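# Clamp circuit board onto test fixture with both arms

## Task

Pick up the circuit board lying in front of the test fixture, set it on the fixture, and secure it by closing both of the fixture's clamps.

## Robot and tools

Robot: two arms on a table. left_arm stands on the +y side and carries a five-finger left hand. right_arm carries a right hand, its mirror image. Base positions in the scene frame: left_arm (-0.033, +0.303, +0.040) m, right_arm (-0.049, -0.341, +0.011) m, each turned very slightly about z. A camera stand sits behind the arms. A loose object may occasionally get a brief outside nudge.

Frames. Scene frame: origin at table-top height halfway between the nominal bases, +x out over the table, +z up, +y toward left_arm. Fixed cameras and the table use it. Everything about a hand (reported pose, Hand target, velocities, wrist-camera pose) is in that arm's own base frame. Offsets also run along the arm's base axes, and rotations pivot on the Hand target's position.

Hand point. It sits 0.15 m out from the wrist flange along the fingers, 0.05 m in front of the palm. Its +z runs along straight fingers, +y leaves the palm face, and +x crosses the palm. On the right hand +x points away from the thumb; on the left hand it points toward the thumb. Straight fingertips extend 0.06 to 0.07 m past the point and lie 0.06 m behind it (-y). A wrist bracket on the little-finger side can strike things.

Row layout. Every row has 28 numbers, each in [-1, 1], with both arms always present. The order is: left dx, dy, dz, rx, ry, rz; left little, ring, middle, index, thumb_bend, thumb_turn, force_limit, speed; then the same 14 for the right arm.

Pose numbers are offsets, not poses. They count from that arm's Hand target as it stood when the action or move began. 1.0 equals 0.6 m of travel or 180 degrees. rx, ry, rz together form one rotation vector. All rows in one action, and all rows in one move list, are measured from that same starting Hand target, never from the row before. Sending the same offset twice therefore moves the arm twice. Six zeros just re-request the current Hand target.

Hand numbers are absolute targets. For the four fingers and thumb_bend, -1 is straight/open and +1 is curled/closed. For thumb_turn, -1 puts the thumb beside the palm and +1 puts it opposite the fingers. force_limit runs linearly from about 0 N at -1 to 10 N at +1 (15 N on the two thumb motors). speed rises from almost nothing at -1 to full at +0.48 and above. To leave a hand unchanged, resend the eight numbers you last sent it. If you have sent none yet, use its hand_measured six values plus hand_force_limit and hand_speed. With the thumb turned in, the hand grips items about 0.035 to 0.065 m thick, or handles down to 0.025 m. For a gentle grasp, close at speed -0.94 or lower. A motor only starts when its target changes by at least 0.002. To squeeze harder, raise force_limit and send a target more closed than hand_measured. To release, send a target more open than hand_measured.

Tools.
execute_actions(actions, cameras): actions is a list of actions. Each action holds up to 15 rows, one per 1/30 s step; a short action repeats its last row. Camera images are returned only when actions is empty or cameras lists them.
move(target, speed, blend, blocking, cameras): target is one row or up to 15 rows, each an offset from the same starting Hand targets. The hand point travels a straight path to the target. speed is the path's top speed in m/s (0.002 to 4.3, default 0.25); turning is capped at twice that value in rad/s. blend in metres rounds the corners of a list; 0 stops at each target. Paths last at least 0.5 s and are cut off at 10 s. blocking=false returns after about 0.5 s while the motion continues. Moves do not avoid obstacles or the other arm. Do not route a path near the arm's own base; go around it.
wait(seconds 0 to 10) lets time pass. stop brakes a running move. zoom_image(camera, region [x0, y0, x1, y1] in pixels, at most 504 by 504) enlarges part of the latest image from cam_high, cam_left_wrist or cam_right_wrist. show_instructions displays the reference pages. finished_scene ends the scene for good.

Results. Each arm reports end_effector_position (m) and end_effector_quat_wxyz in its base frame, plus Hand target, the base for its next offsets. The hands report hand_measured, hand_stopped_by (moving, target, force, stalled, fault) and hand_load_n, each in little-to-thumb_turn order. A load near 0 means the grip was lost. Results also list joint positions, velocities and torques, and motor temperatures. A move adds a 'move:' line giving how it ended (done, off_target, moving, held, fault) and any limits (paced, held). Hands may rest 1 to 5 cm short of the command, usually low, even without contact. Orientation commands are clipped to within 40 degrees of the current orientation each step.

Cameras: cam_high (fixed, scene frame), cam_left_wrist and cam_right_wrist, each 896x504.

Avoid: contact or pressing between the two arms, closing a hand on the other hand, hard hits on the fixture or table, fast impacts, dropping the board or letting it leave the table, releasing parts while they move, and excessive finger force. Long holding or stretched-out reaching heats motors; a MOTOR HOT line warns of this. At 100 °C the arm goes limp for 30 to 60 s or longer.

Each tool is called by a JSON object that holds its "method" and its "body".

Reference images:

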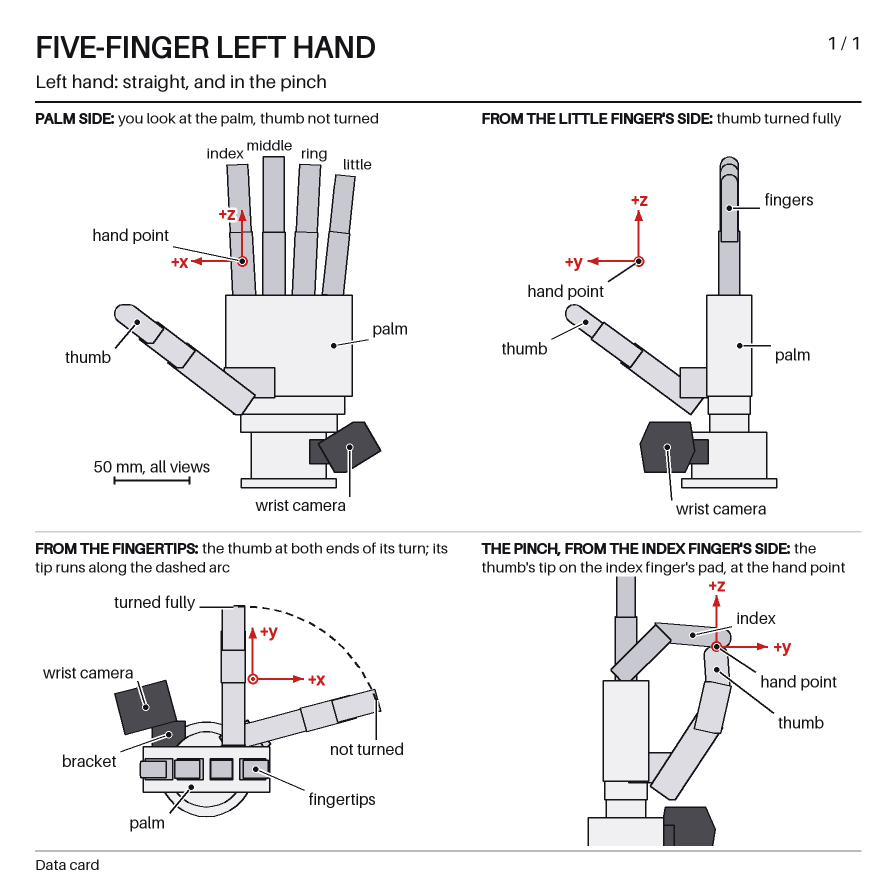

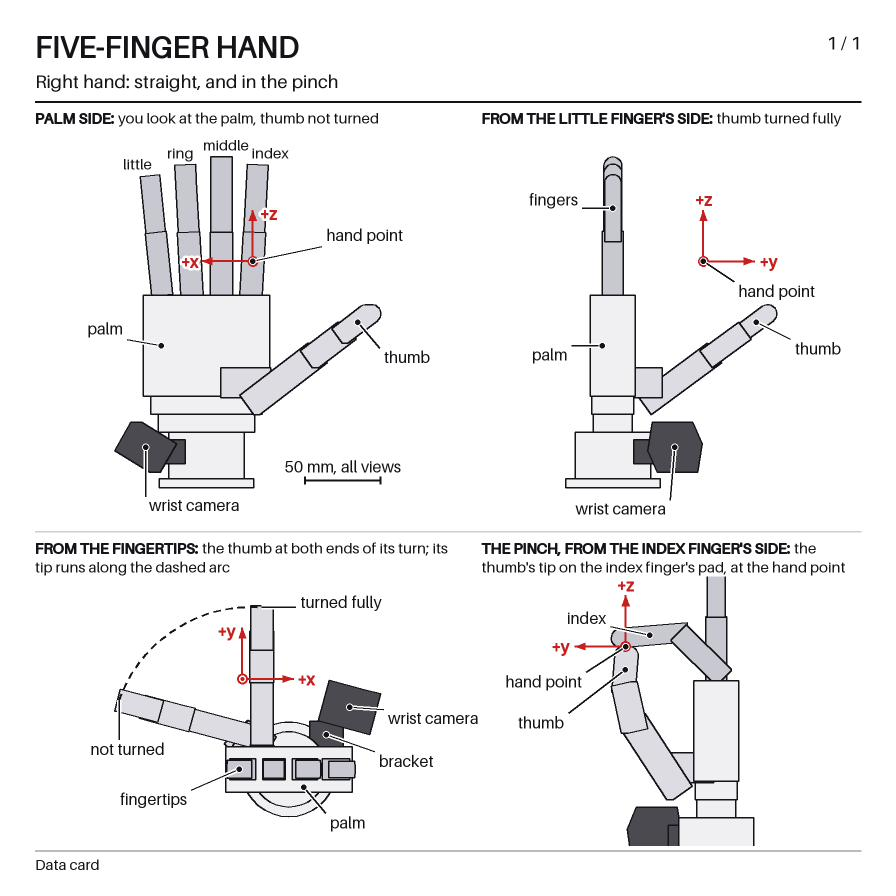

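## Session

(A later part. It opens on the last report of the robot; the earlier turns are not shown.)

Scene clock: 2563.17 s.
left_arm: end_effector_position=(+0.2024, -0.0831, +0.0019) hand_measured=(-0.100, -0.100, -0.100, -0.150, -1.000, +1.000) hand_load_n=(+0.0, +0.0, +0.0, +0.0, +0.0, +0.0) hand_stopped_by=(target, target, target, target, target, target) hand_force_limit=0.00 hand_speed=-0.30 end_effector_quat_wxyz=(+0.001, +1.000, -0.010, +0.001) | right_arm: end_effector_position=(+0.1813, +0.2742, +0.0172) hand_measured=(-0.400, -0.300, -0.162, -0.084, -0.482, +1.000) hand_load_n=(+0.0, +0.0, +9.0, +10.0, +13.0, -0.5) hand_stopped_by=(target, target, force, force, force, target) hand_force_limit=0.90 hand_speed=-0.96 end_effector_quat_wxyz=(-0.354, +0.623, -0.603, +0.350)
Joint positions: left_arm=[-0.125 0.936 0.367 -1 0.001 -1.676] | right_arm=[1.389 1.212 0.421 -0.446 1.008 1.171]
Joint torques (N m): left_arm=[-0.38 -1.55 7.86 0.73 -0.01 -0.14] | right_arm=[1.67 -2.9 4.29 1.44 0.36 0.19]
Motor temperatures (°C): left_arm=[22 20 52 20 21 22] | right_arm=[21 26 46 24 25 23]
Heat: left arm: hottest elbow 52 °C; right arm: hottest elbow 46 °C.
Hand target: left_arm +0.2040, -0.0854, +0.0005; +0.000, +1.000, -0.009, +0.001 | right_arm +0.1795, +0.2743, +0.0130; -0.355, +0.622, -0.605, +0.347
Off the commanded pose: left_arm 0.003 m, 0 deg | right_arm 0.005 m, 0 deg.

{"method": "execute_actions", "body": {"actions": [[[0,0,0,0,0,0,-0.1,-0.1,-0.1,-0.15,-1,1,0,-0.3,0,0,0,0,0,0,-0.4,-0.3,0.5,0.5,0.1,1,1,-0.9]],[[0,0,0,0,0,0,-0.1,-0.1,-0.1,-0.15,-1,1,0,-0.3,0,0,0,0,0,0,-0.4,-0.3,0.5,0.5,0.1,1,1,-0.9]]]}}

Scene clock: 2568.37 s.
left_arm: end_effector_position=(+0.2024, -0.0831, +0.0019) hand_measured=(-0.100, -0.100, -0.100, -0.150, -1.000, +1.000) hand_load_n=(+0.0, +0.0, +0.0, +0.0, +0.0, +0.0) hand_stopped_by=(target, target, target, target, target, target) hand_force_limit=0.00 hand_speed=-0.30 end_effector_quat_wxyz=(+0.001, +1.000, -0.010, +0.001) | right_arm: end_effector_position=(+0.1813, +0.2742, +0.0172) hand_measured=(-0.400, -0.300, -0.162, -0.084, -0.480, +1.000) hand_load_n=(+0.0, +0.0, +9.0, +10.0, +14.0, +0.0) hand_stopped_by=(target, target, force, force, force, target) hand_force_limit=1.00 hand_speed=-0.90 end_effector_quat_wxyz=(-0.354, +0.623, -0.603, +0.350)
Joint positions: left_arm=[-0.125 0.936 0.367 -1 0.001 -1.676] | right_arm=[1.389 1.212 0.421 -0.446 1.008 1.171]
Joint torques (N m): left_arm=[-0.38 -1.61 7.84 0.73 -0.02 -0.14] | right_arm=[1.67 -2.9 4.29 1.44 0.36 0.19]
Heat: left arm: hottest elbow 52 °C; right arm: hottest elbow 45 °C.
Hand target: left_arm +0.2040, -0.0854, +0.0005; +0.000, +1.000, -0.009, +0.001 | right_arm +0.1795, +0.2743, +0.0130; -0.355, +0.622, -0.605, +0.347
Off the commanded pose: left_arm 0.003 m, 0 deg | right_arm 0.005 m, 0 deg.

{"method": "move", "body": {"target": [0,0,0,0,0,0,-0.1,-0.1,-0.1,-0.15,-1,1,0,-0.3,0.013,0.032,0.0433,0.008,0.011,0,-0.4,-0.3,0.5,0.5,0.1,1,1,-0.9], "speed": 0.03, "cameras": ["cam_left_wrist"]}}

Scene clock: 2572.70 s.
left_arm: end_effector_position=(+0.2024, -0.0831, +0.0019) hand_measured=(-0.100, -0.100, -0.100, -0.150, -1.000, +1.000) hand_load_n=(+0.0, +0.0, +0.0, +0.5, +0.0, +0.0) hand_stopped_by=(target, target, target, target, target, target) hand_force_limit=0.00 hand_speed=-0.30 end_effector_quat_wxyz=(+0.001, +1.000, -0.010, +0.001) | right_arm: end_effector_position=(+0.1813, +0.2740, +0.0185) hand_measured=(-0.400, -0.300, -0.162, -0.084, -0.480, +1.000) hand_load_n=(+0.0, +0.0, +11.5, +8.0, +15.5, +0.5) hand_stopped_by=(target, target, force, force, force, target) hand_force_limit=1.00 hand_speed=-0.90 end_effector_quat_wxyz=(-0.337, +0.633, -0.609, +0.339)
Joint positions: left_arm=[-0.125 0.936 0.367 -1 0.001 -1.676] | right_arm=[1.362 1.196 0.438 -0.48 0.958 1.15]
Joint torques (N m): left_arm=[-0.44 -1.61 7.84 0.73 -0.01 -0.14] | right_arm=[0.67 -5.01 8.27 0.53 0.36 0.01]
Heat: left arm: hottest elbow 52 °C; right arm: hottest elbow 45 °C.
Hand target: left_arm +0.2040, -0.0854, +0.0005; +0.000, +1.000, -0.009, +0.001 | right_arm +0.1874, +0.2936, +0.0390; -0.352, +0.624, -0.615, +0.329
Off the commanded pose: left_arm 0.003 m, 0 deg | right_arm 0.029 m, 2 deg.
move: off_target (right_arm)
camera_calibration:
cam_left_wrist: T_world_to_cam=[[0.2566, 0.966419, 0.0138011, 0.0252756], [0.852731, -0.233089, 0.46746, -0.187517], [0.45498, -0.108181, -0.883906, 0.0172715], [0, 0, 0, 1]] pos_world=[0.145557, -0.0662665, 0.102574]
Images, in order (width x height): cam_left_wrist 896x504.

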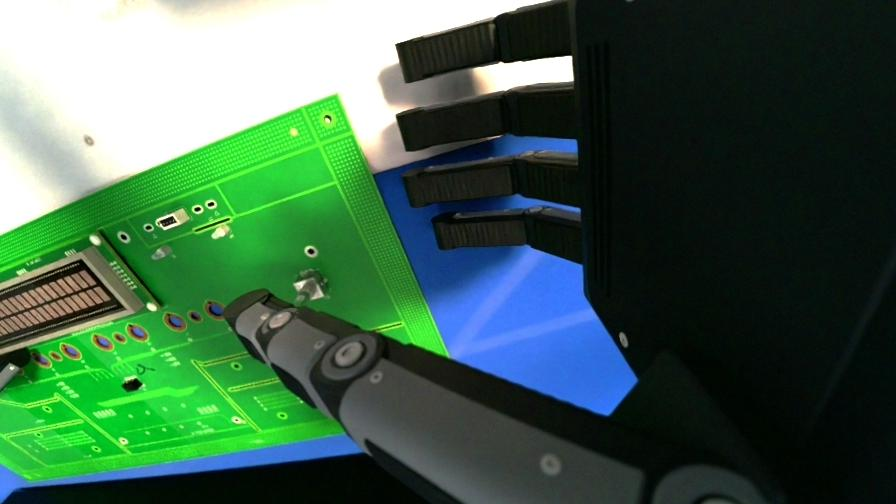

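{"method": "move", "body": {"target": [0,0,0,0,0,0,-0.1,-0.1,-0.1,-0.15,-1,1,0,-0.3,0.001,0.003,0.012,0.003,0.005,0,-0.4,-0.3,0.5,0.5,0.1,1,1,-0.9], "speed": 0.02}}

Scene clock: 2576.73 s.
left_arm: end_effector_position=(+0.2024, -0.0831, +0.0019) hand_measured=(-0.100, -0.100, -0.100, -0.150, -1.000, +1.000) hand_load_n=(+0.0, -0.5, +0.0, +0.0, +0.0, +0.0) hand_stopped_by=(target, target, target, target, target, target) hand_force_limit=0.00 hand_speed=-0.30 end_effector_quat_wxyz=(+0.001, +1.000, -0.010, +0.001) | right_arm: end_effector_position=(+0.1813, +0.2773, +0.0278) hand_measured=(-0.400, -0.300, -0.162, -0.084, -0.476, +1.000) hand_load_n=(+0.0, +0.0, +0.0, +0.0, +0.0, +0.0) hand_stopped_by=(target, target, force, force, force, target) hand_force_limit=1.00 hand_speed=-0.90 end_effector_quat_wxyz=(-0.337, +0.633, -0.614, +0.329)
Joint positions: left_arm=[-0.125 0.936 0.367 -1 0.001 -1.676] | right_arm=[1.352 1.165 0.453 -0.51 0.937 1.144]
Joint torques (N m): left_arm=[-0.44 -1.55 7.84 0.73 -0.01 -0.14] | right_arm=[0.56 -4.19 8.38 0.72 0.39 0.01]
Heat: left arm: hottest elbow 52 °C; right arm: hottest elbow 46 °C.
Hand target: left_arm +0.2040, -0.0854, +0.0005; +0.000, +1.000, -0.009, +0.001 | right_arm +0.1879, +0.2953, +0.0460; -0.350, +0.625, -0.620, +0.321
Off the commanded pose: left_arm 0.003 m, 0 deg | right_arm 0.027 m, 2 deg.
move: off_target (right_arm)

{"method": "wait", "body": {"seconds": 0.1, "cameras": ["cam_right_wrist","cam_left_wrist"]}}

{"method": "zoom_image", "body": {"camera": "cam_right_wrist", "region": [300, 100, 700, 400]}}

{"method": "zoom_image", "body": {"camera": "cam_left_wrist", "region": [0, 200, 200, 430]}}

Scene clock: 2603.73 s.
left_arm: end_effector_position=(+0.2024, -0.0831, +0.0019) hand_measured=(-0.100, -0.100, -0.100, -0.150, -1.000, +1.000) hand_load_n=(+0.0, +0.0, +0.0, +0.0, +0.0, +0.0) hand_stopped_by=(target, target, target, target, target, target) hand_force_limit=0.00 hand_speed=-0.30 end_effector_quat_wxyz=(+0.001, +1.000, -0.010, +0.001) | right_arm: end_effector_position=(+0.1813, +0.2773, +0.0278) hand_measured=(-0.400, -0.300, -0.162, -0.084, -0.476, +1.000) hand_load_n=(+0.0, +0.0, +0.0, +0.0, +0.0, +0.0) hand_stopped_by=(target, target, force, force, force, target) hand_force_limit=1.00 hand_speed=-0.90 end_effector_quat_wxyz=(-0.337, +0.633, -0.614, +0.329)
Joint positions: left_arm=[-0.125 0.936 0.367 -1 0.001 -1.676] | right_arm=[1.352 1.165 0.453 -0.51 0.937 1.144]
Joint torques (N m): left_arm=[-0.38 -1.61 7.84 0.75 -0.01 -0.14] | right_arm=[0.56 -4.19 8.39 0.72 0.39 0.01]
Heat: left arm: hottest elbow 52 °C; right arm: hottest elbow 45 °C.
Hand target: left_arm +0.2040, -0.0854, +0.0005; +0.000, +1.000, -0.009, +0.001 | right_arm +0.1879, +0.2953, +0.0460; -0.350, +0.625, -0.620, +0.321
Off the commanded pose: left_arm 0.003 m, 0 deg | right_arm 0.027 m, 2 deg.
wait: 0.10 s; at rest from the start
camera_calibration:
cam_left_wrist: T_world_to_cam=[[0.2566, 0.966419, 0.0138011, 0.0252756], [0.852731, -0.233089, 0.46746, -0.187517], [0.45498, -0.108181, -0.883906, 0.0172715], [0, 0, 0, 1]] pos_world=[0.145557, -0.0662665, 0.102574]
cam_right_wrist: T_world_to_cam=[[-0.490214, -0.297209, -0.819364, 0.199009], [-0.577513, 0.814853, 0.049945, -0.116984], [0.652817, 0.497677, -0.571094, -0.126764], [0, 0, 0, 1]] pos_world=[0.112751, 0.217559, 0.0965097]
Images, in order (width x height): cam_left_wrist 896x504, cam_right_wrist 896x504.

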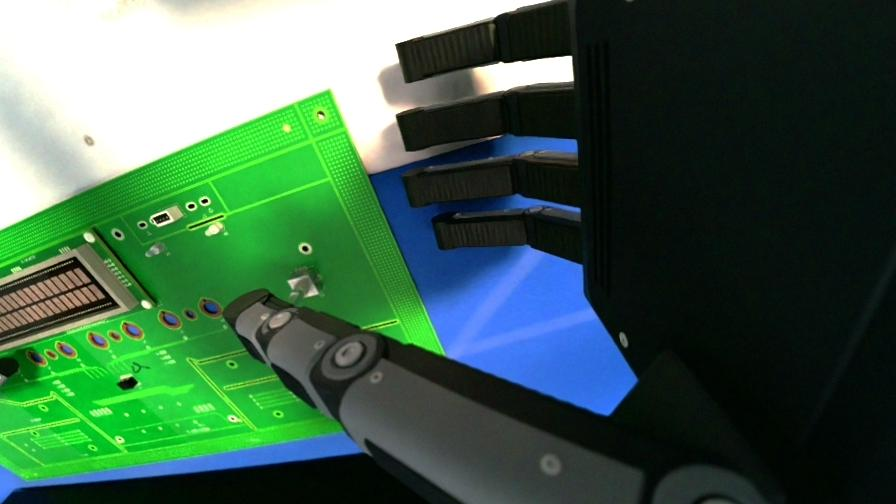

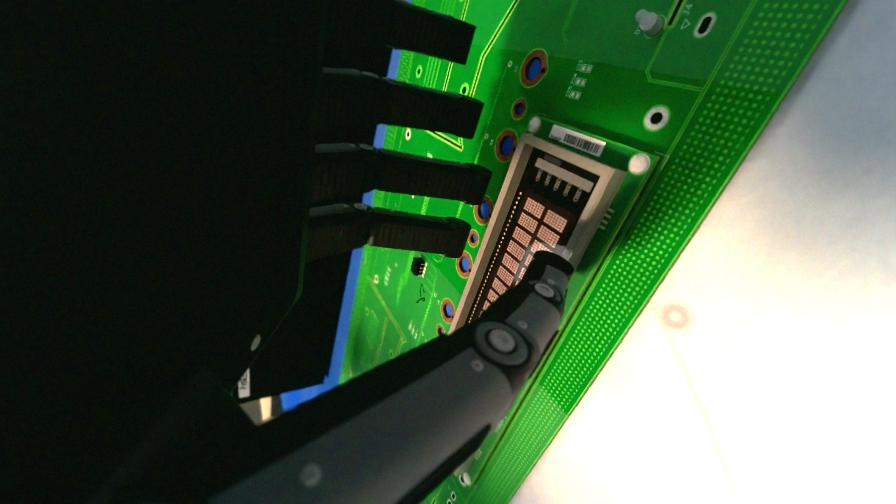

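Scaled by 1.260.

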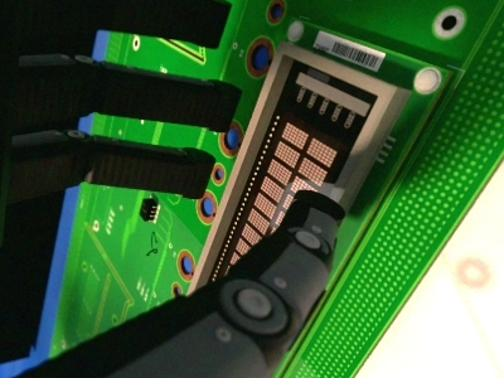

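Scaled by 2.191.

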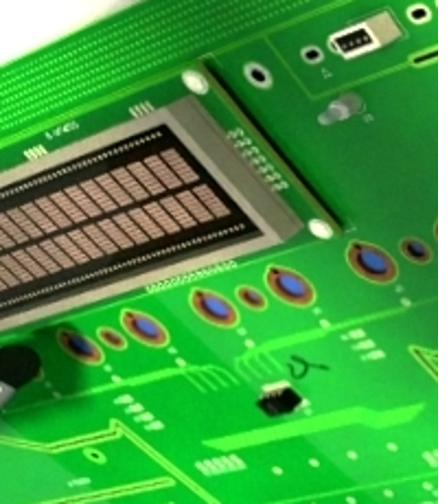

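{"method": "wait", "body": {"seconds": 0.1, "cameras": ["cam_high"]}}

{"method": "zoom_image", "body": {"camera": "cam_high", "region": [160, 80, 480, 400]}}

Scene clock: 2635.13 s.
left_arm: end_effector_position=(+0.2024, -0.0831, +0.0019) hand_measured=(-0.100, -0.100, -0.100, -0.150, -1.000, +1.000) hand_load_n=(+0.0, +0.0, +0.0, +0.0, +0.0, +0.0) hand_stopped_by=(target, target, target, target, target, target) hand_force_limit=0.00 hand_speed=-0.30 end_effector_quat_wxyz=(+0.001, +1.000, -0.010, +0.001) | right_arm: end_effector_position=(+0.1813, +0.2773, +0.0278) hand_measured=(-0.400, -0.300, -0.162, -0.084, -0.476, +1.000) hand_load_n=(+0.0, +0.0, +0.0, +0.0, +0.0, +0.0) hand_stopped_by=(target, target, force, force, force, target) hand_force_limit=1.00 hand_speed=-0.90 end_effector_quat_wxyz=(-0.337, +0.633, -0.614, +0.329)
Joint positions: left_arm=[-0.125 0.936 0.367 -1 0.001 -1.676] | right_arm=[1.352 1.165 0.453 -0.51 0.937 1.144]
Joint torques (N m): left_arm=[-0.38 -1.61 7.86 0.75 -0.02 -0.14] | right_arm=[0.56 -4.19 8.38 0.7 0.39 0.01]
Heat: left arm: hottest elbow 52 °C; right arm: hottest elbow 46 °C.
Hand target: left_arm +0.2040, -0.0854, +0.0005; +0.000, +1.000, -0.009, +0.001 | right_arm +0.1879, +0.2953, +0.0460; -0.350, +0.625, -0.620, +0.321
Off the commanded pose: left_arm 0.003 m, 0 deg | right_arm 0.027 m, 2 deg.
wait: 0.10 s; at rest from the start
Images, in order (width x height): cam_high 896x504.

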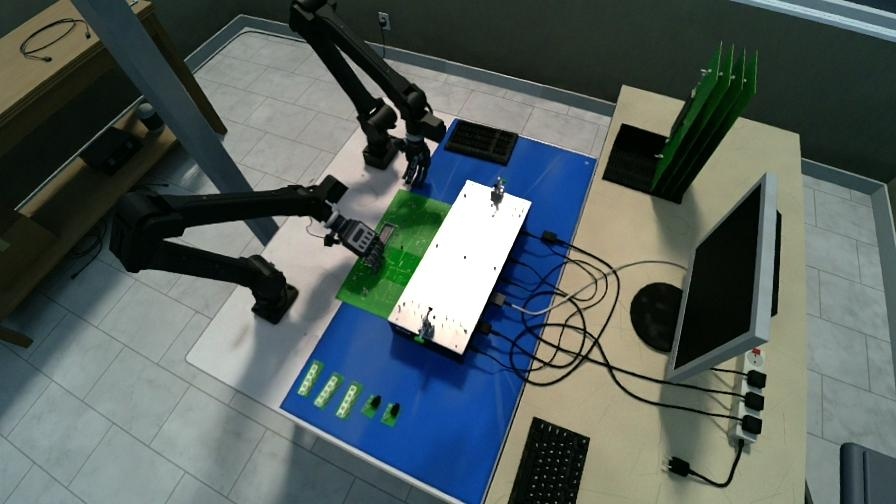

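Scaled by 1.575.

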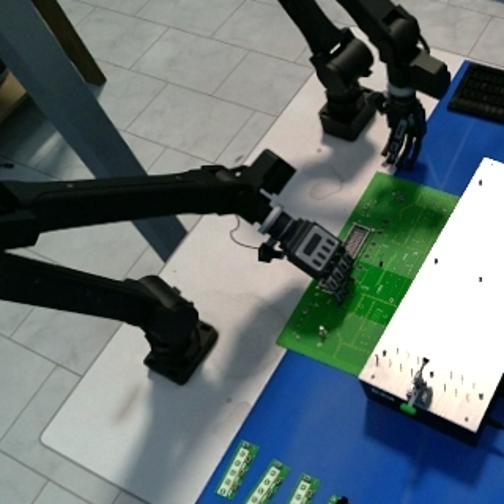

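{"method": "execute_actions", "body": {"actions": [[[0,0,0,0,0,0,-0.1,-0.1,-0.1,-0.15,-1,1,0,-0.3,0,0,0,0,0,0,-0.4,-0.4,-0.4,-0.4,-0.8,1,0.3,-0.2]]]}}

{"method": "move", "body": {"target": [[0,0.0167,0.283,0,0,0,-0.1,-0.1,-0.1,-0.15,-1,1,0,-0.3,0,0,0.2,0,0,0,-0.4,-0.4,-0.4,-0.4,-0.8,1,0.3,-0.2],[-0.023,-0.191,0.316,0,0,-0.25,0.8,0.8,0.8,-1,-1,1,0,0.2,0.1035,-0.3255,0.25,0.235,0.256,-0.4575,-0.1,-0.1,-0.1,-0.1,-1,1,0.3,-0.2],[-0.0673,-0.401,0.2,0,0,-0.5056,0.8,0.8,0.8,-1,-1,1,0,0.2,0.1035,-0.3255,0.25,0.235,0.256,-0.4575,-0.1,-0.1,-0.1,-0.1,-1,1,0.3,-0.2]], "speed": 0.35, "cameras": ["all"]}}

Scene clock: 2692.90 s.
left_arm: end_effector_position=(+0.2024, -0.0831, +0.0019) hand_measured=(-0.100, -0.100, -0.100, -0.150, -1.000, +1.000) hand_load_n=(+0.0, +0.0, +0.0, +0.0, +0.0, +0.0) hand_stopped_by=(target, target, target, target, target, target) hand_force_limit=0.00 hand_speed=-0.30 end_effector_quat_wxyz=(+0.001, +1.000, -0.010, +0.001) | right_arm: end_effector_position=(+0.1814, +0.2772, +0.0278) hand_measured=(-0.400, -0.400, -0.400, -0.400, -0.800, +1.000) hand_load_n=(+0.0, +0.0, +0.0, +0.0, +0.0, +0.0) hand_stopped_by=(target, target, target, target, target, target) hand_force_limit=0.30 hand_speed=-0.20 end_effector_quat_wxyz=(-0.337, +0.633, -0.614, +0.329)
Joint positions: left_arm=[-0.125 0.936 0.367 -1 0.001 -1.676] | right_arm=[1.352 1.165 0.453 -0.51 0.937 1.144]
Joint torques (N m): left_arm=[-0.38 -1.55 7.87 0.73 -0.02 -0.14] | right_arm=[0.56 -4.19 8.38 0.7 0.39 0.01]
Heat: left arm: hottest elbow 52 °C; right arm: hottest elbow 47 °C.
Hand target: left_arm +0.2040, -0.0854, +0.0005; +0.000, +1.000, -0.009, +0.001 | right_arm +0.1879, +0.2953, +0.0460; -0.350, +0.625, -0.620, +0.321
Off the commanded pose: left_arm 0.003 m, 0 deg | right_arm 0.026 m, 2 deg.

Scene clock: 2699.70 s.
left_arm: end_effector_position=(+0.1538, -0.3092, +0.1079) hand_measured=(+0.800, +0.800, +0.800, -1.000, -1.000, +1.000) hand_load_n=(+0.0, +0.0, +0.0, +0.0, +0.0, +0.0) hand_stopped_by=(target, target, target, target, target, target) hand_force_limit=0.00 hand_speed=0.20 end_effector_quat_wxyz=(-0.003, +0.703, -0.711, -0.020) | right_arm: end_effector_position=(+0.2352, +0.0974, +0.1735) hand_measured=(-0.100, -0.100, -0.100, -0.100, -1.000, +1.000) hand_load_n=(+0.0, +0.0, +0.0, +0.0, -0.5, +0.0) hand_stopped_by=(target, target, target, target, target, target) hand_force_limit=0.30 hand_speed=-0.20 end_effector_quat_wxyz=(-0.020, -0.005, +1.000, -0.006)
Joint positions: left_arm=[-0.915 1.356 0.982 -1.238 -0.001 -0.904] | right_arm=[0.184 0.897 0.83 -1.546 0.004 1.744]
Joint torques (N m): left_arm=[0.21 -8.64 12.29 0.43 0.06 0.15] | right_arm=[1.14 -1.08 10.37 0.13 -0.31 0.18]
Heat: left arm: hottest elbow 53 °C; right arm: hottest elbow 49 °C.
Hand target: left_arm +0.1636, -0.3260, +0.1206; +0.000, +0.695, -0.719, +0.001 | right_arm +0.2500, +0.1000, +0.1962; +0.000, +0.000, +1.000, +0.000
Off the commanded pose: left_arm 0.023 m, 3 deg | right_arm 0.027 m, 3 deg.
move: off_target (left_arm, right_arm); target 2's new numbers were sent with right_arm's hand 0.027 m and 3 deg from that target
camera_calibration:
cam_left_wrist: T_world_to_cam=[[0.968541, -0.248243, -0.0174011, -0.226964], [-0.215227, -0.870721, 0.442178, -0.278566], [-0.124919, -0.424523, -0.896758, 0.101355], [0, 0, 0, 1]] pos_world=[0.17253, -0.255868, 0.210117]
cam_right_wrist: T_world_to_cam=[[-0.292416, 0.955404, -0.0411811, -0.0122203], [0.847751, 0.278913, 0.451139, -0.299133], [0.442506, 0.0970091, -0.891503, 0.154885], [0, 0, 0, 1]] pos_world=[0.181479, 0.080082, 0.272528]

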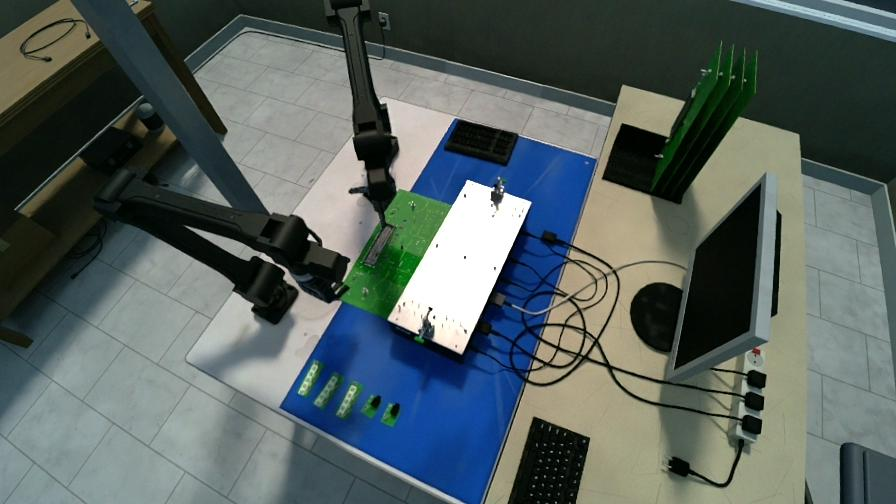

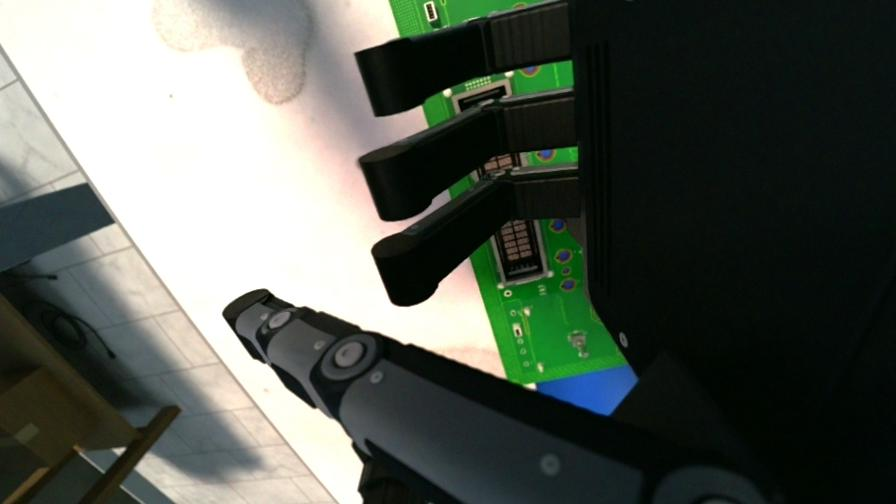

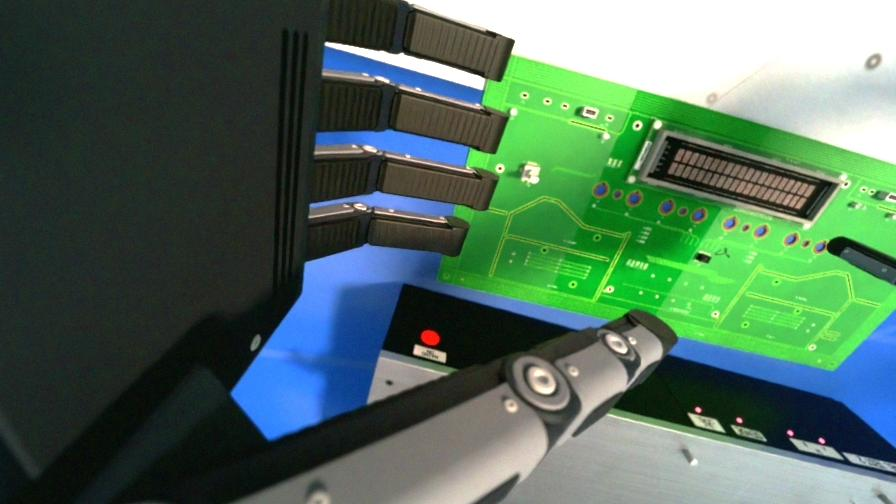

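{"method": "move", "body": {"target": [[0.006,-0.004,-0.13,0,0,0,0.8,0.8,0.8,-1,-1,1,0,0.2,0,0,0,0,0,0,-0.1,-0.1,-0.1,-0.1,-1,1,0.3,-0.2]], "speed": 0.15, "cameras": ["cam_left_wrist","cam_right_wrist"]}}

{"method": "zoom_image", "body": {"camera": "cam_right_wrist", "region": [640, 80, 896, 300]}}

Scene clock: 2709.40 s.
left_arm: end_effector_position=(+0.1660, -0.3249, +0.0426) hand_measured=(+0.800, +0.800, +0.800, -1.000, -1.000, +1.000) hand_load_n=(+0.5, +0.0, +0.0, +0.0, +0.0, +0.0) hand_stopped_by=(target, target, target, target, target, target) hand_force_limit=0.00 hand_speed=0.20 end_effector_quat_wxyz=(-0.001, +0.702, -0.712, -0.003) | right_arm: end_effector_position=(+0.2352, +0.0974, +0.1735) hand_measured=(-0.100, -0.100, -0.100, -0.100, -1.000, +1.000) hand_load_n=(+0.0, +0.0, +0.5, +0.0, +0.0, +0.0) hand_stopped_by=(target, target, target, target, target, target) hand_force_limit=0.30 hand_speed=-0.20 end_effector_quat_wxyz=(-0.020, -0.005, +1.000, -0.006)
Joint positions: left_arm=[-0.915 1.468 0.907 -1.016 -0.001 -0.9] | right_arm=[0.184 0.897 0.83 -1.546 0.004 1.744]
Joint torques (N m): left_arm=[0.5 -10.17 8.27 0.64 0.06 0.15] | right_arm=[1.14 -1.08 10.36 0.13 -0.32 0.18]
Motor temperatures (°C): left_arm=[22 20 54 20 21 22] | right_arm=[21 25 51 24 24 23]
Heat: left arm: hottest elbow 54 °C; right arm: hottest elbow 51 °C.
Hand target: left_arm +0.1672, -0.3284, +0.0425; +0.000, +0.695, -0.719, +0.001 | right_arm +0.2500, +0.1000, +0.1962; +0.000, +0.000, +1.000, +0.000
Off the commanded pose: left_arm 0.004 m, 1 deg | right_arm 0.027 m, 3 deg.
move: off_target (right_arm)
camera_calibration:
cam_left_wrist: T_world_to_cam=[[0.967471, -0.2528, 0.00961287, -0.246211], [-0.228616, -0.857385, 0.461114, -0.254933], [-0.108328, -0.448312, -0.887289, 0.0268896], [0, 0, 0, 1]] pos_world=[0.182833, -0.268763, 0.143779]
cam_right_wrist: T_world_to_cam=[[-0.292416, 0.955404, -0.0411811, -0.0122203], [0.847751, 0.278913, 0.451139, -0.299133], [0.442506, 0.0970091, -0.891503, 0.154885], [0, 0, 0, 1]] pos_world=[0.181479, 0.080082, 0.272528]
Images, in order (width x height): cam_left_wrist 896x504, cam_right_wrist 896x504.

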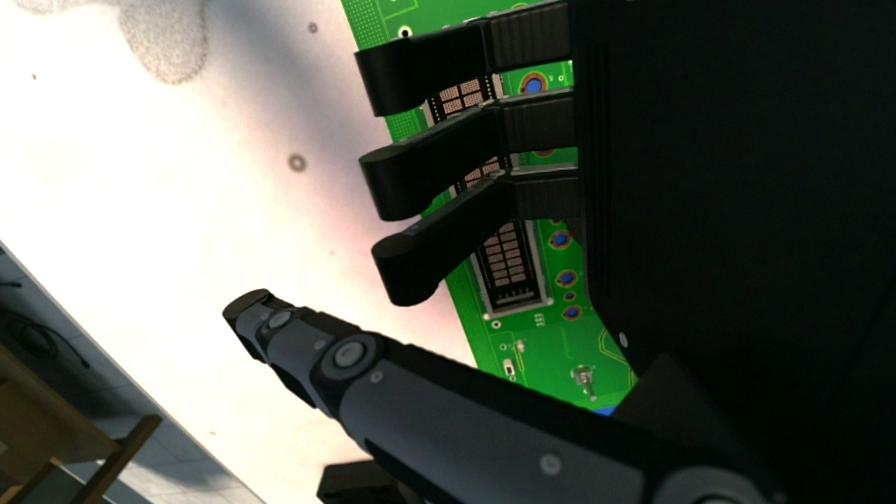

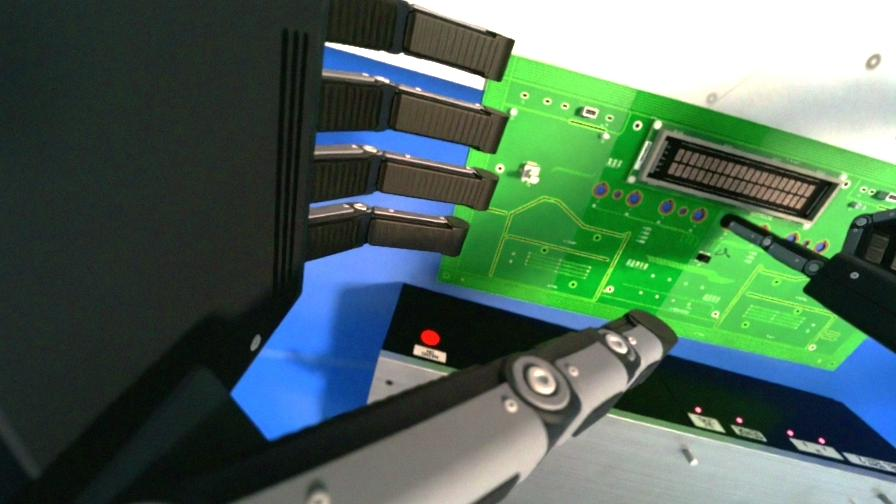

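Scaled by 1.969.

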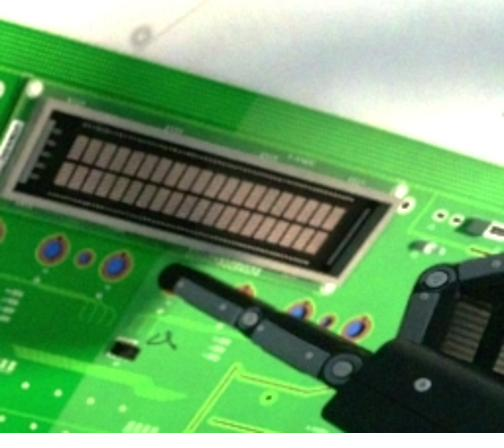

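{"method": "move", "body": {"target": [[0.0,0.0,-0.024,0,0,0,0.8,0.8,0.8,-1,-1,1,0,0.2,0,0,0,0,0,0,-0.1,-0.1,-0.1,-0.1,-1,1,0.3,-0.2]], "speed": 0.1, "cameras": ["cam_right_wrist"]}}

{"method": "zoom_image", "body": {"camera": "cam_right_wrist", "region": [640, 80, 896, 300]}}

Scene clock: 2715.17 s.
left_arm: end_effector_position=(+0.1680, -0.3275, +0.0337) hand_measured=(+0.800, +0.800, +0.800, -1.000, -1.000, +1.000) hand_load_n=(+0.0, +0.0, +0.0, +0.0, +0.0, +0.0) hand_stopped_by=(target, target, target, target, target, target) hand_force_limit=0.00 hand_speed=0.20 end_effector_quat_wxyz=(+0.000, +0.702, -0.712, +0.004) | right_arm: end_effector_position=(+0.2352, +0.0974, +0.1735) hand_measured=(-0.100, -0.100, -0.100, -0.100, -1.000, +1.000) hand_load_n=(+0.0, +0.5, +0.5, +0.0, +0.0, +0.0) hand_stopped_by=(target, target, target, target, target, target) hand_force_limit=0.30 hand_speed=-0.20 end_effector_quat_wxyz=(-0.020, -0.005, +1.000, -0.006)
Joint positions: left_arm=[-0.915 1.48 0.892 -0.975 -0.001 -0.9] | right_arm=[0.184 0.897 0.83 -1.546 0.004 1.744]
Joint torques (N m): left_arm=[0.56 -9.17 7.68 0.69 0.07 0.16] | right_arm=[1.2 -1.08 10.37 0.14 -0.32 0.18]
Heat: left arm: hottest elbow 54 °C; right arm: hottest elbow 52 °C.
Hand target: left_arm +0.1671, -0.3283, +0.0281; +0.000, +0.695, -0.719, +0.000 | right_arm +0.2500, +0.1000, +0.1962; +0.000, +0.000, +1.000, +0.000
Off the commanded pose: left_arm 0.006 m, 1 deg | right_arm 0.027 m, 3 deg.
move: off_target (right_arm)
camera_calibration:
cam_right_wrist: T_world_to_cam=[[-0.292416, 0.955404, -0.0411811, -0.0122203], [0.847751, 0.278913, 0.451139, -0.299133], [0.442506, 0.0970091, -0.891503, 0.154885], [0, 0, 0, 1]] pos_world=[0.181479, 0.080082, 0.272528]
Images, in order (width x height): cam_right_wrist 896x504.

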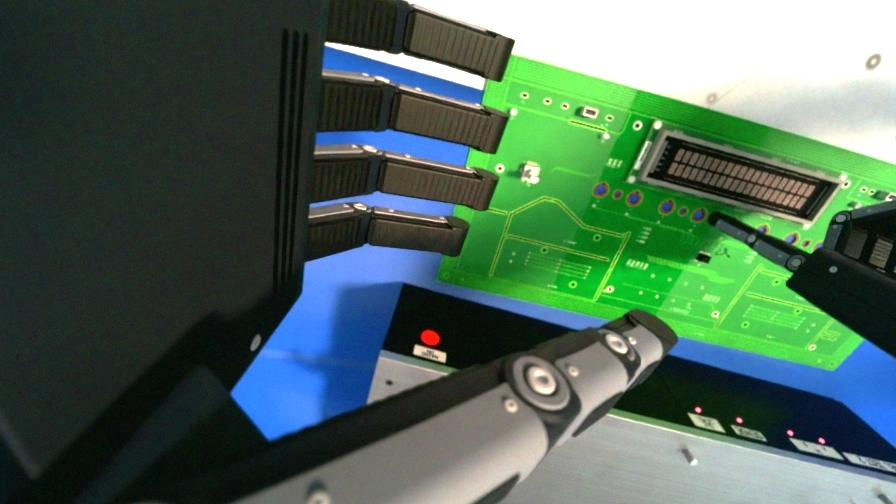

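Scaled by 1.969.

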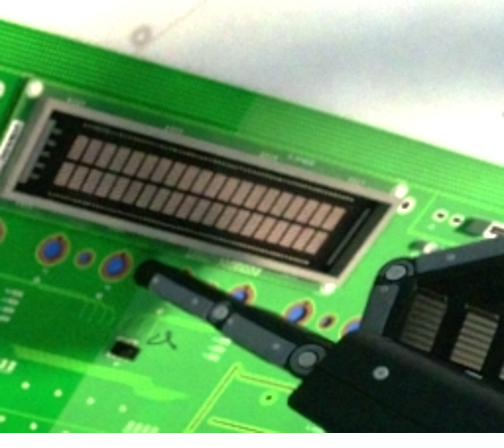

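{"method": "move", "body": {"target": [[0.0,0.0,-0.010,0,0,0,0.8,0.8,0.8,-1,-1,1,0,0.2,0,0,0,0,0,0,-0.1,-0.1,-0.1,-0.1,-1,1,0.3,-0.2]], "speed": 0.1}}

Scene clock: 2721.00 s.
left_arm: end_effector_position=(+0.1684, -0.3280, +0.0283) hand_measured=(+0.800, +0.800, +0.800, -1.000, -1.000, +1.000) hand_load_n=(+0.0, +0.5, +0.0, +0.0, +0.0, +0.0) hand_stopped_by=(target, target, target, target, target, target) hand_force_limit=0.00 hand_speed=0.20 end_effector_quat_wxyz=(+0.000, +0.702, -0.712, +0.005) | right_arm: end_effector_position=(+0.2352, +0.0974, +0.1735) hand_measured=(-0.100, -0.100, -0.100, -0.100, -1.000, +1.000) hand_load_n=(+0.0, +0.0, +0.0, +0.0, +0.0, +0.0) hand_stopped_by=(target, target, target, target, target, target) hand_force_limit=0.30 hand_speed=-0.20 end_effector_quat_wxyz=(-0.020, -0.005, +1.000, -0.006)
Joint positions: left_arm=[-0.915 1.489 0.886 -0.957 -0.001 -0.9] | right_arm=[0.184 0.897 0.83 -1.546 0.004 1.744]
Joint torques (N m): left_arm=[0.5 -9.05 7.54 0.7 0.07 0.16] | right_arm=[1.14 -1.08 10.36 0.14 -0.32 0.18]
Heat: left arm: hottest elbow 54 °C; right arm: hottest elbow 53 °C.
Hand target: left_arm +0.1672, -0.3284, +0.0222; +0.000, +0.695, -0.719, +0.001 | right_arm +0.2500, +0.1000, +0.1962; +0.000, +0.000, +1.000, +0.000
Off the commanded pose: left_arm 0.006 m, 1 deg | right_arm 0.027 m, 3 deg.
move: off_target (right_arm)

{"method": "move", "body": {"target": [[-0.12,0.0,0.002,0,0,0,0.8,0.8,0.8,-1,-1,1,0,0.2,0,0,0,0,0,0,-0.1,-0.1,-0.1,-0.1,-1,1,0.3,-0.2]], "speed": 0.06, "cameras": ["cam_right_wrist","cam_high"]}}

Scene clock: 2725.90 s.
left_arm: end_effector_position=(+0.1135, -0.3306, +0.0245) hand_measured=(+0.800, +0.800, +0.800, -1.000, -1.000, +1.000) hand_load_n=(+0.0, +0.0, +0.0, +0.5, -0.5, +0.0) hand_stopped_by=(target, target, target, target, target, target) hand_force_limit=0.00 hand_speed=0.20 end_effector_quat_wxyz=(-0.008, +0.703, -0.711, +0.012) | right_arm: end_effector_position=(+0.2352, +0.0974, +0.1735) hand_measured=(-0.100, -0.100, -0.100, -0.100, -1.000, +1.000) hand_load_n=(+0.5, +0.0, +0.5, +0.0, -0.5, +0.0) hand_stopped_by=(target, target, target, target, target, target) hand_force_limit=0.30 hand_speed=-0.20 end_effector_quat_wxyz=(-0.020, -0.005, +1.000, -0.006)
Joint positions: left_arm=[-1.057 1.417 0.8 -0.936 -0.022 -1.047] | right_arm=[0.184 0.897 0.83 -1.546 0.004 1.744]
Joint torques (N m): left_arm=[-1.79 -9.88 6.13 -0.05 0.81 -0.03] | right_arm=[1.2 -1.08 10.37 0.14 -0.32 0.18]
Heat: left arm: hottest elbow 53 °C; right arm: hottest elbow 54 °C.
Hand target: left_arm +0.0953, -0.3284, +0.0235; +0.000, +0.695, -0.719, +0.001 | right_arm +0.2500, +0.1000, +0.1962; +0.000, +0.000, +1.000, +0.000
Off the commanded pose: left_arm 0.018 m, 2 deg | right_arm 0.027 m, 3 deg.
move: off_target (left_arm, right_arm)
camera_calibration:
cam_right_wrist: T_world_to_cam=[[-0.292416, 0.955404, -0.0411811, -0.0122203], [0.847751, 0.278913, 0.451139, -0.299133], [0.442506, 0.0970091, -0.891503, 0.154885], [0, 0, 0, 1]] pos_world=[0.181479, 0.080082, 0.272528]
Images, in order (width x height): cam_high 896x504, cam_right_wrist 896x504.

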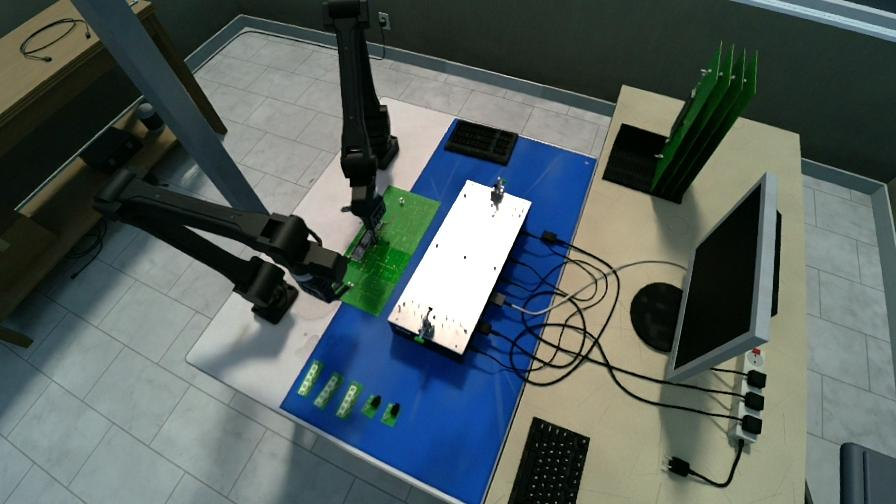

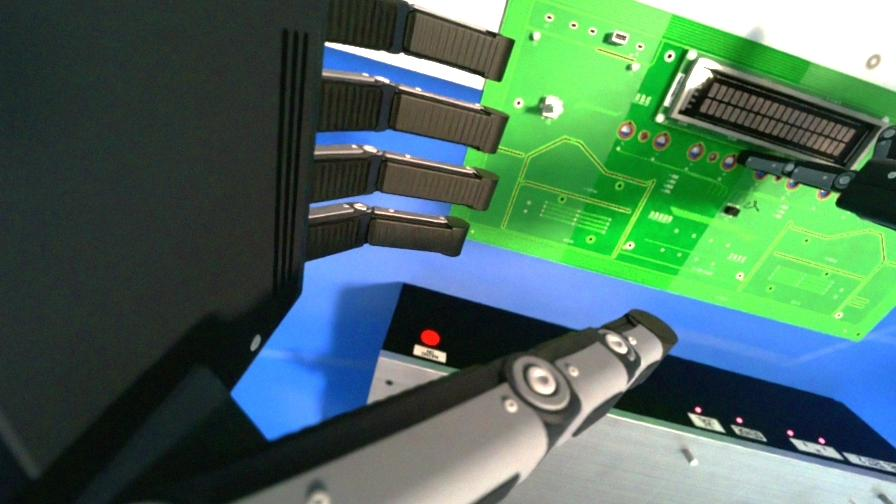

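{"method": "move", "body": {"target": [[-0.2,0.0,0.008,0,0,0,0.8,0.8,0.8,-1,-1,1,0,0.2,0,0,0,0,0,0,-0.1,-0.1,-0.1,-0.1,-1,1,0.3,-0.2]], "speed": 0.07, "cameras": ["cam_left_wrist","cam_high"]}}

Scene clock: 2733.40 s.
left_arm: end_effector_position=(-0.0160, -0.3292, +0.0248) hand_measured=(+0.800, +0.800, +0.800, -1.000, -1.000, +1.000) hand_load_n=(+0.0, +0.0, +0.0, +0.0, +0.0, +0.0) hand_stopped_by=(target, target, target, target, target, target) hand_force_limit=0.00 hand_speed=0.20 end_effector_quat_wxyz=(-0.006, +0.697, -0.717, +0.002) | right_arm: end_effector_position=(+0.2352, +0.0974, +0.1735) hand_measured=(-0.100, -0.100, -0.100, -0.100, -1.000, +1.000) hand_load_n=(+0.0, +0.0, +0.0, +0.0, -0.5, +0.0) hand_stopped_by=(target, target, target, target, target, target) hand_force_limit=0.30 hand_speed=-0.20 end_effector_quat_wxyz=(-0.020, -0.005, +1.000, -0.006)
Joint positions: left_arm=[-1.429 1.317 0.702 -0.96 -0.013 -1.401] | right_arm=[0.184 0.897 0.83 -1.546 0.004 1.744]
Joint torques (N m): left_arm=[-0.85 -8.7 7.12 0.1 0.5 -0.09] | right_arm=[1.14 -1.08 10.37 0.14 -0.32 0.18]
Heat: left arm: hottest elbow 52 °C; right arm: hottest elbow 54 °C.
Hand target: left_arm -0.0247, -0.3284, +0.0282; +0.000, +0.695, -0.719, +0.001 | right_arm +0.2500, +0.1000, +0.1962; +0.000, +0.000, +1.000, +0.000
Off the commanded pose: left_arm 0.009 m, 1 deg | right_arm 0.027 m, 3 deg.
move: off_target (right_arm)
camera_calibration:
cam_left_wrist: T_world_to_cam=[[0.963928, -0.264975, 0.0251067, -0.0755086], [-0.246714, -0.854116, 0.457841, -0.291154], [-0.0998724, -0.44752, -0.88868, -0.0101785], [0, 0, 0, 1]] pos_world=[-0.0000633705, -0.273242, 0.126152]
Images, in order (width x height): cam_high 896x504, cam_left_wrist 896x504.

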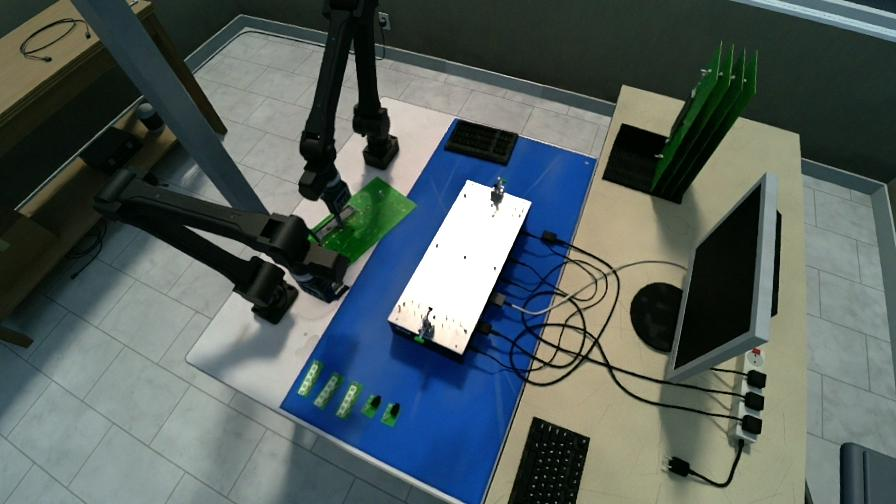

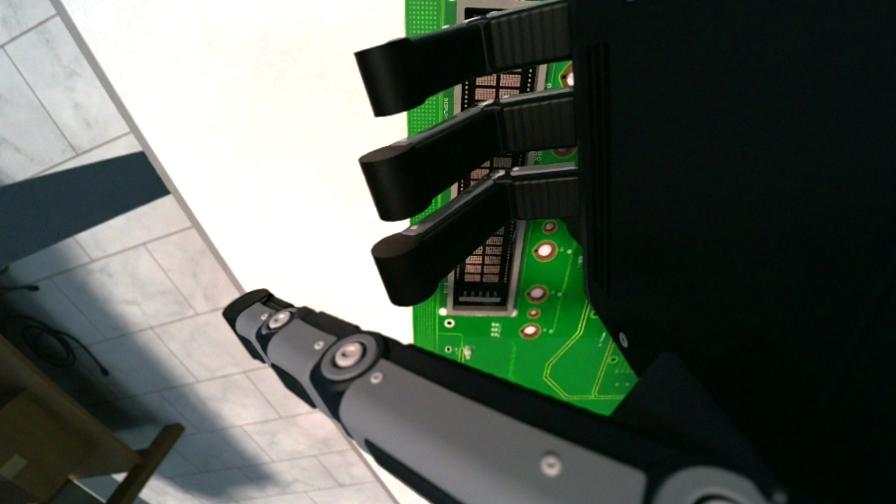

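{"method": "zoom_image", "body": {"camera": "cam_left_wrist", "region": [0, 0, 440, 504]}}

{"method": "zoom_image", "body": {"camera": "cam_high", "region": [200, 120, 440, 330]}}

Scaled by 1.000.

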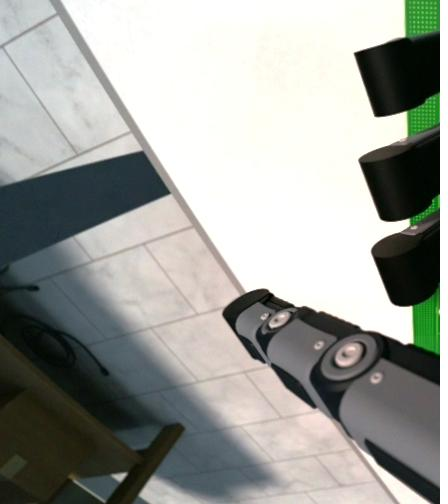

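Scaled by 2.100.

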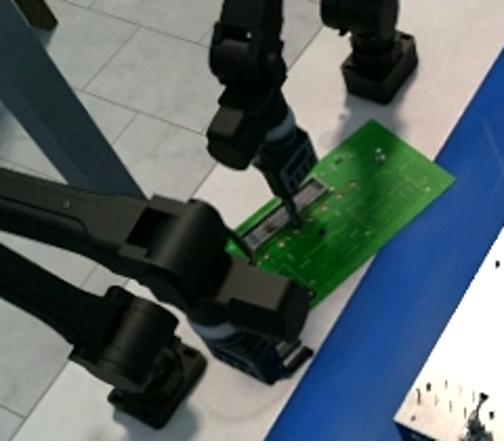

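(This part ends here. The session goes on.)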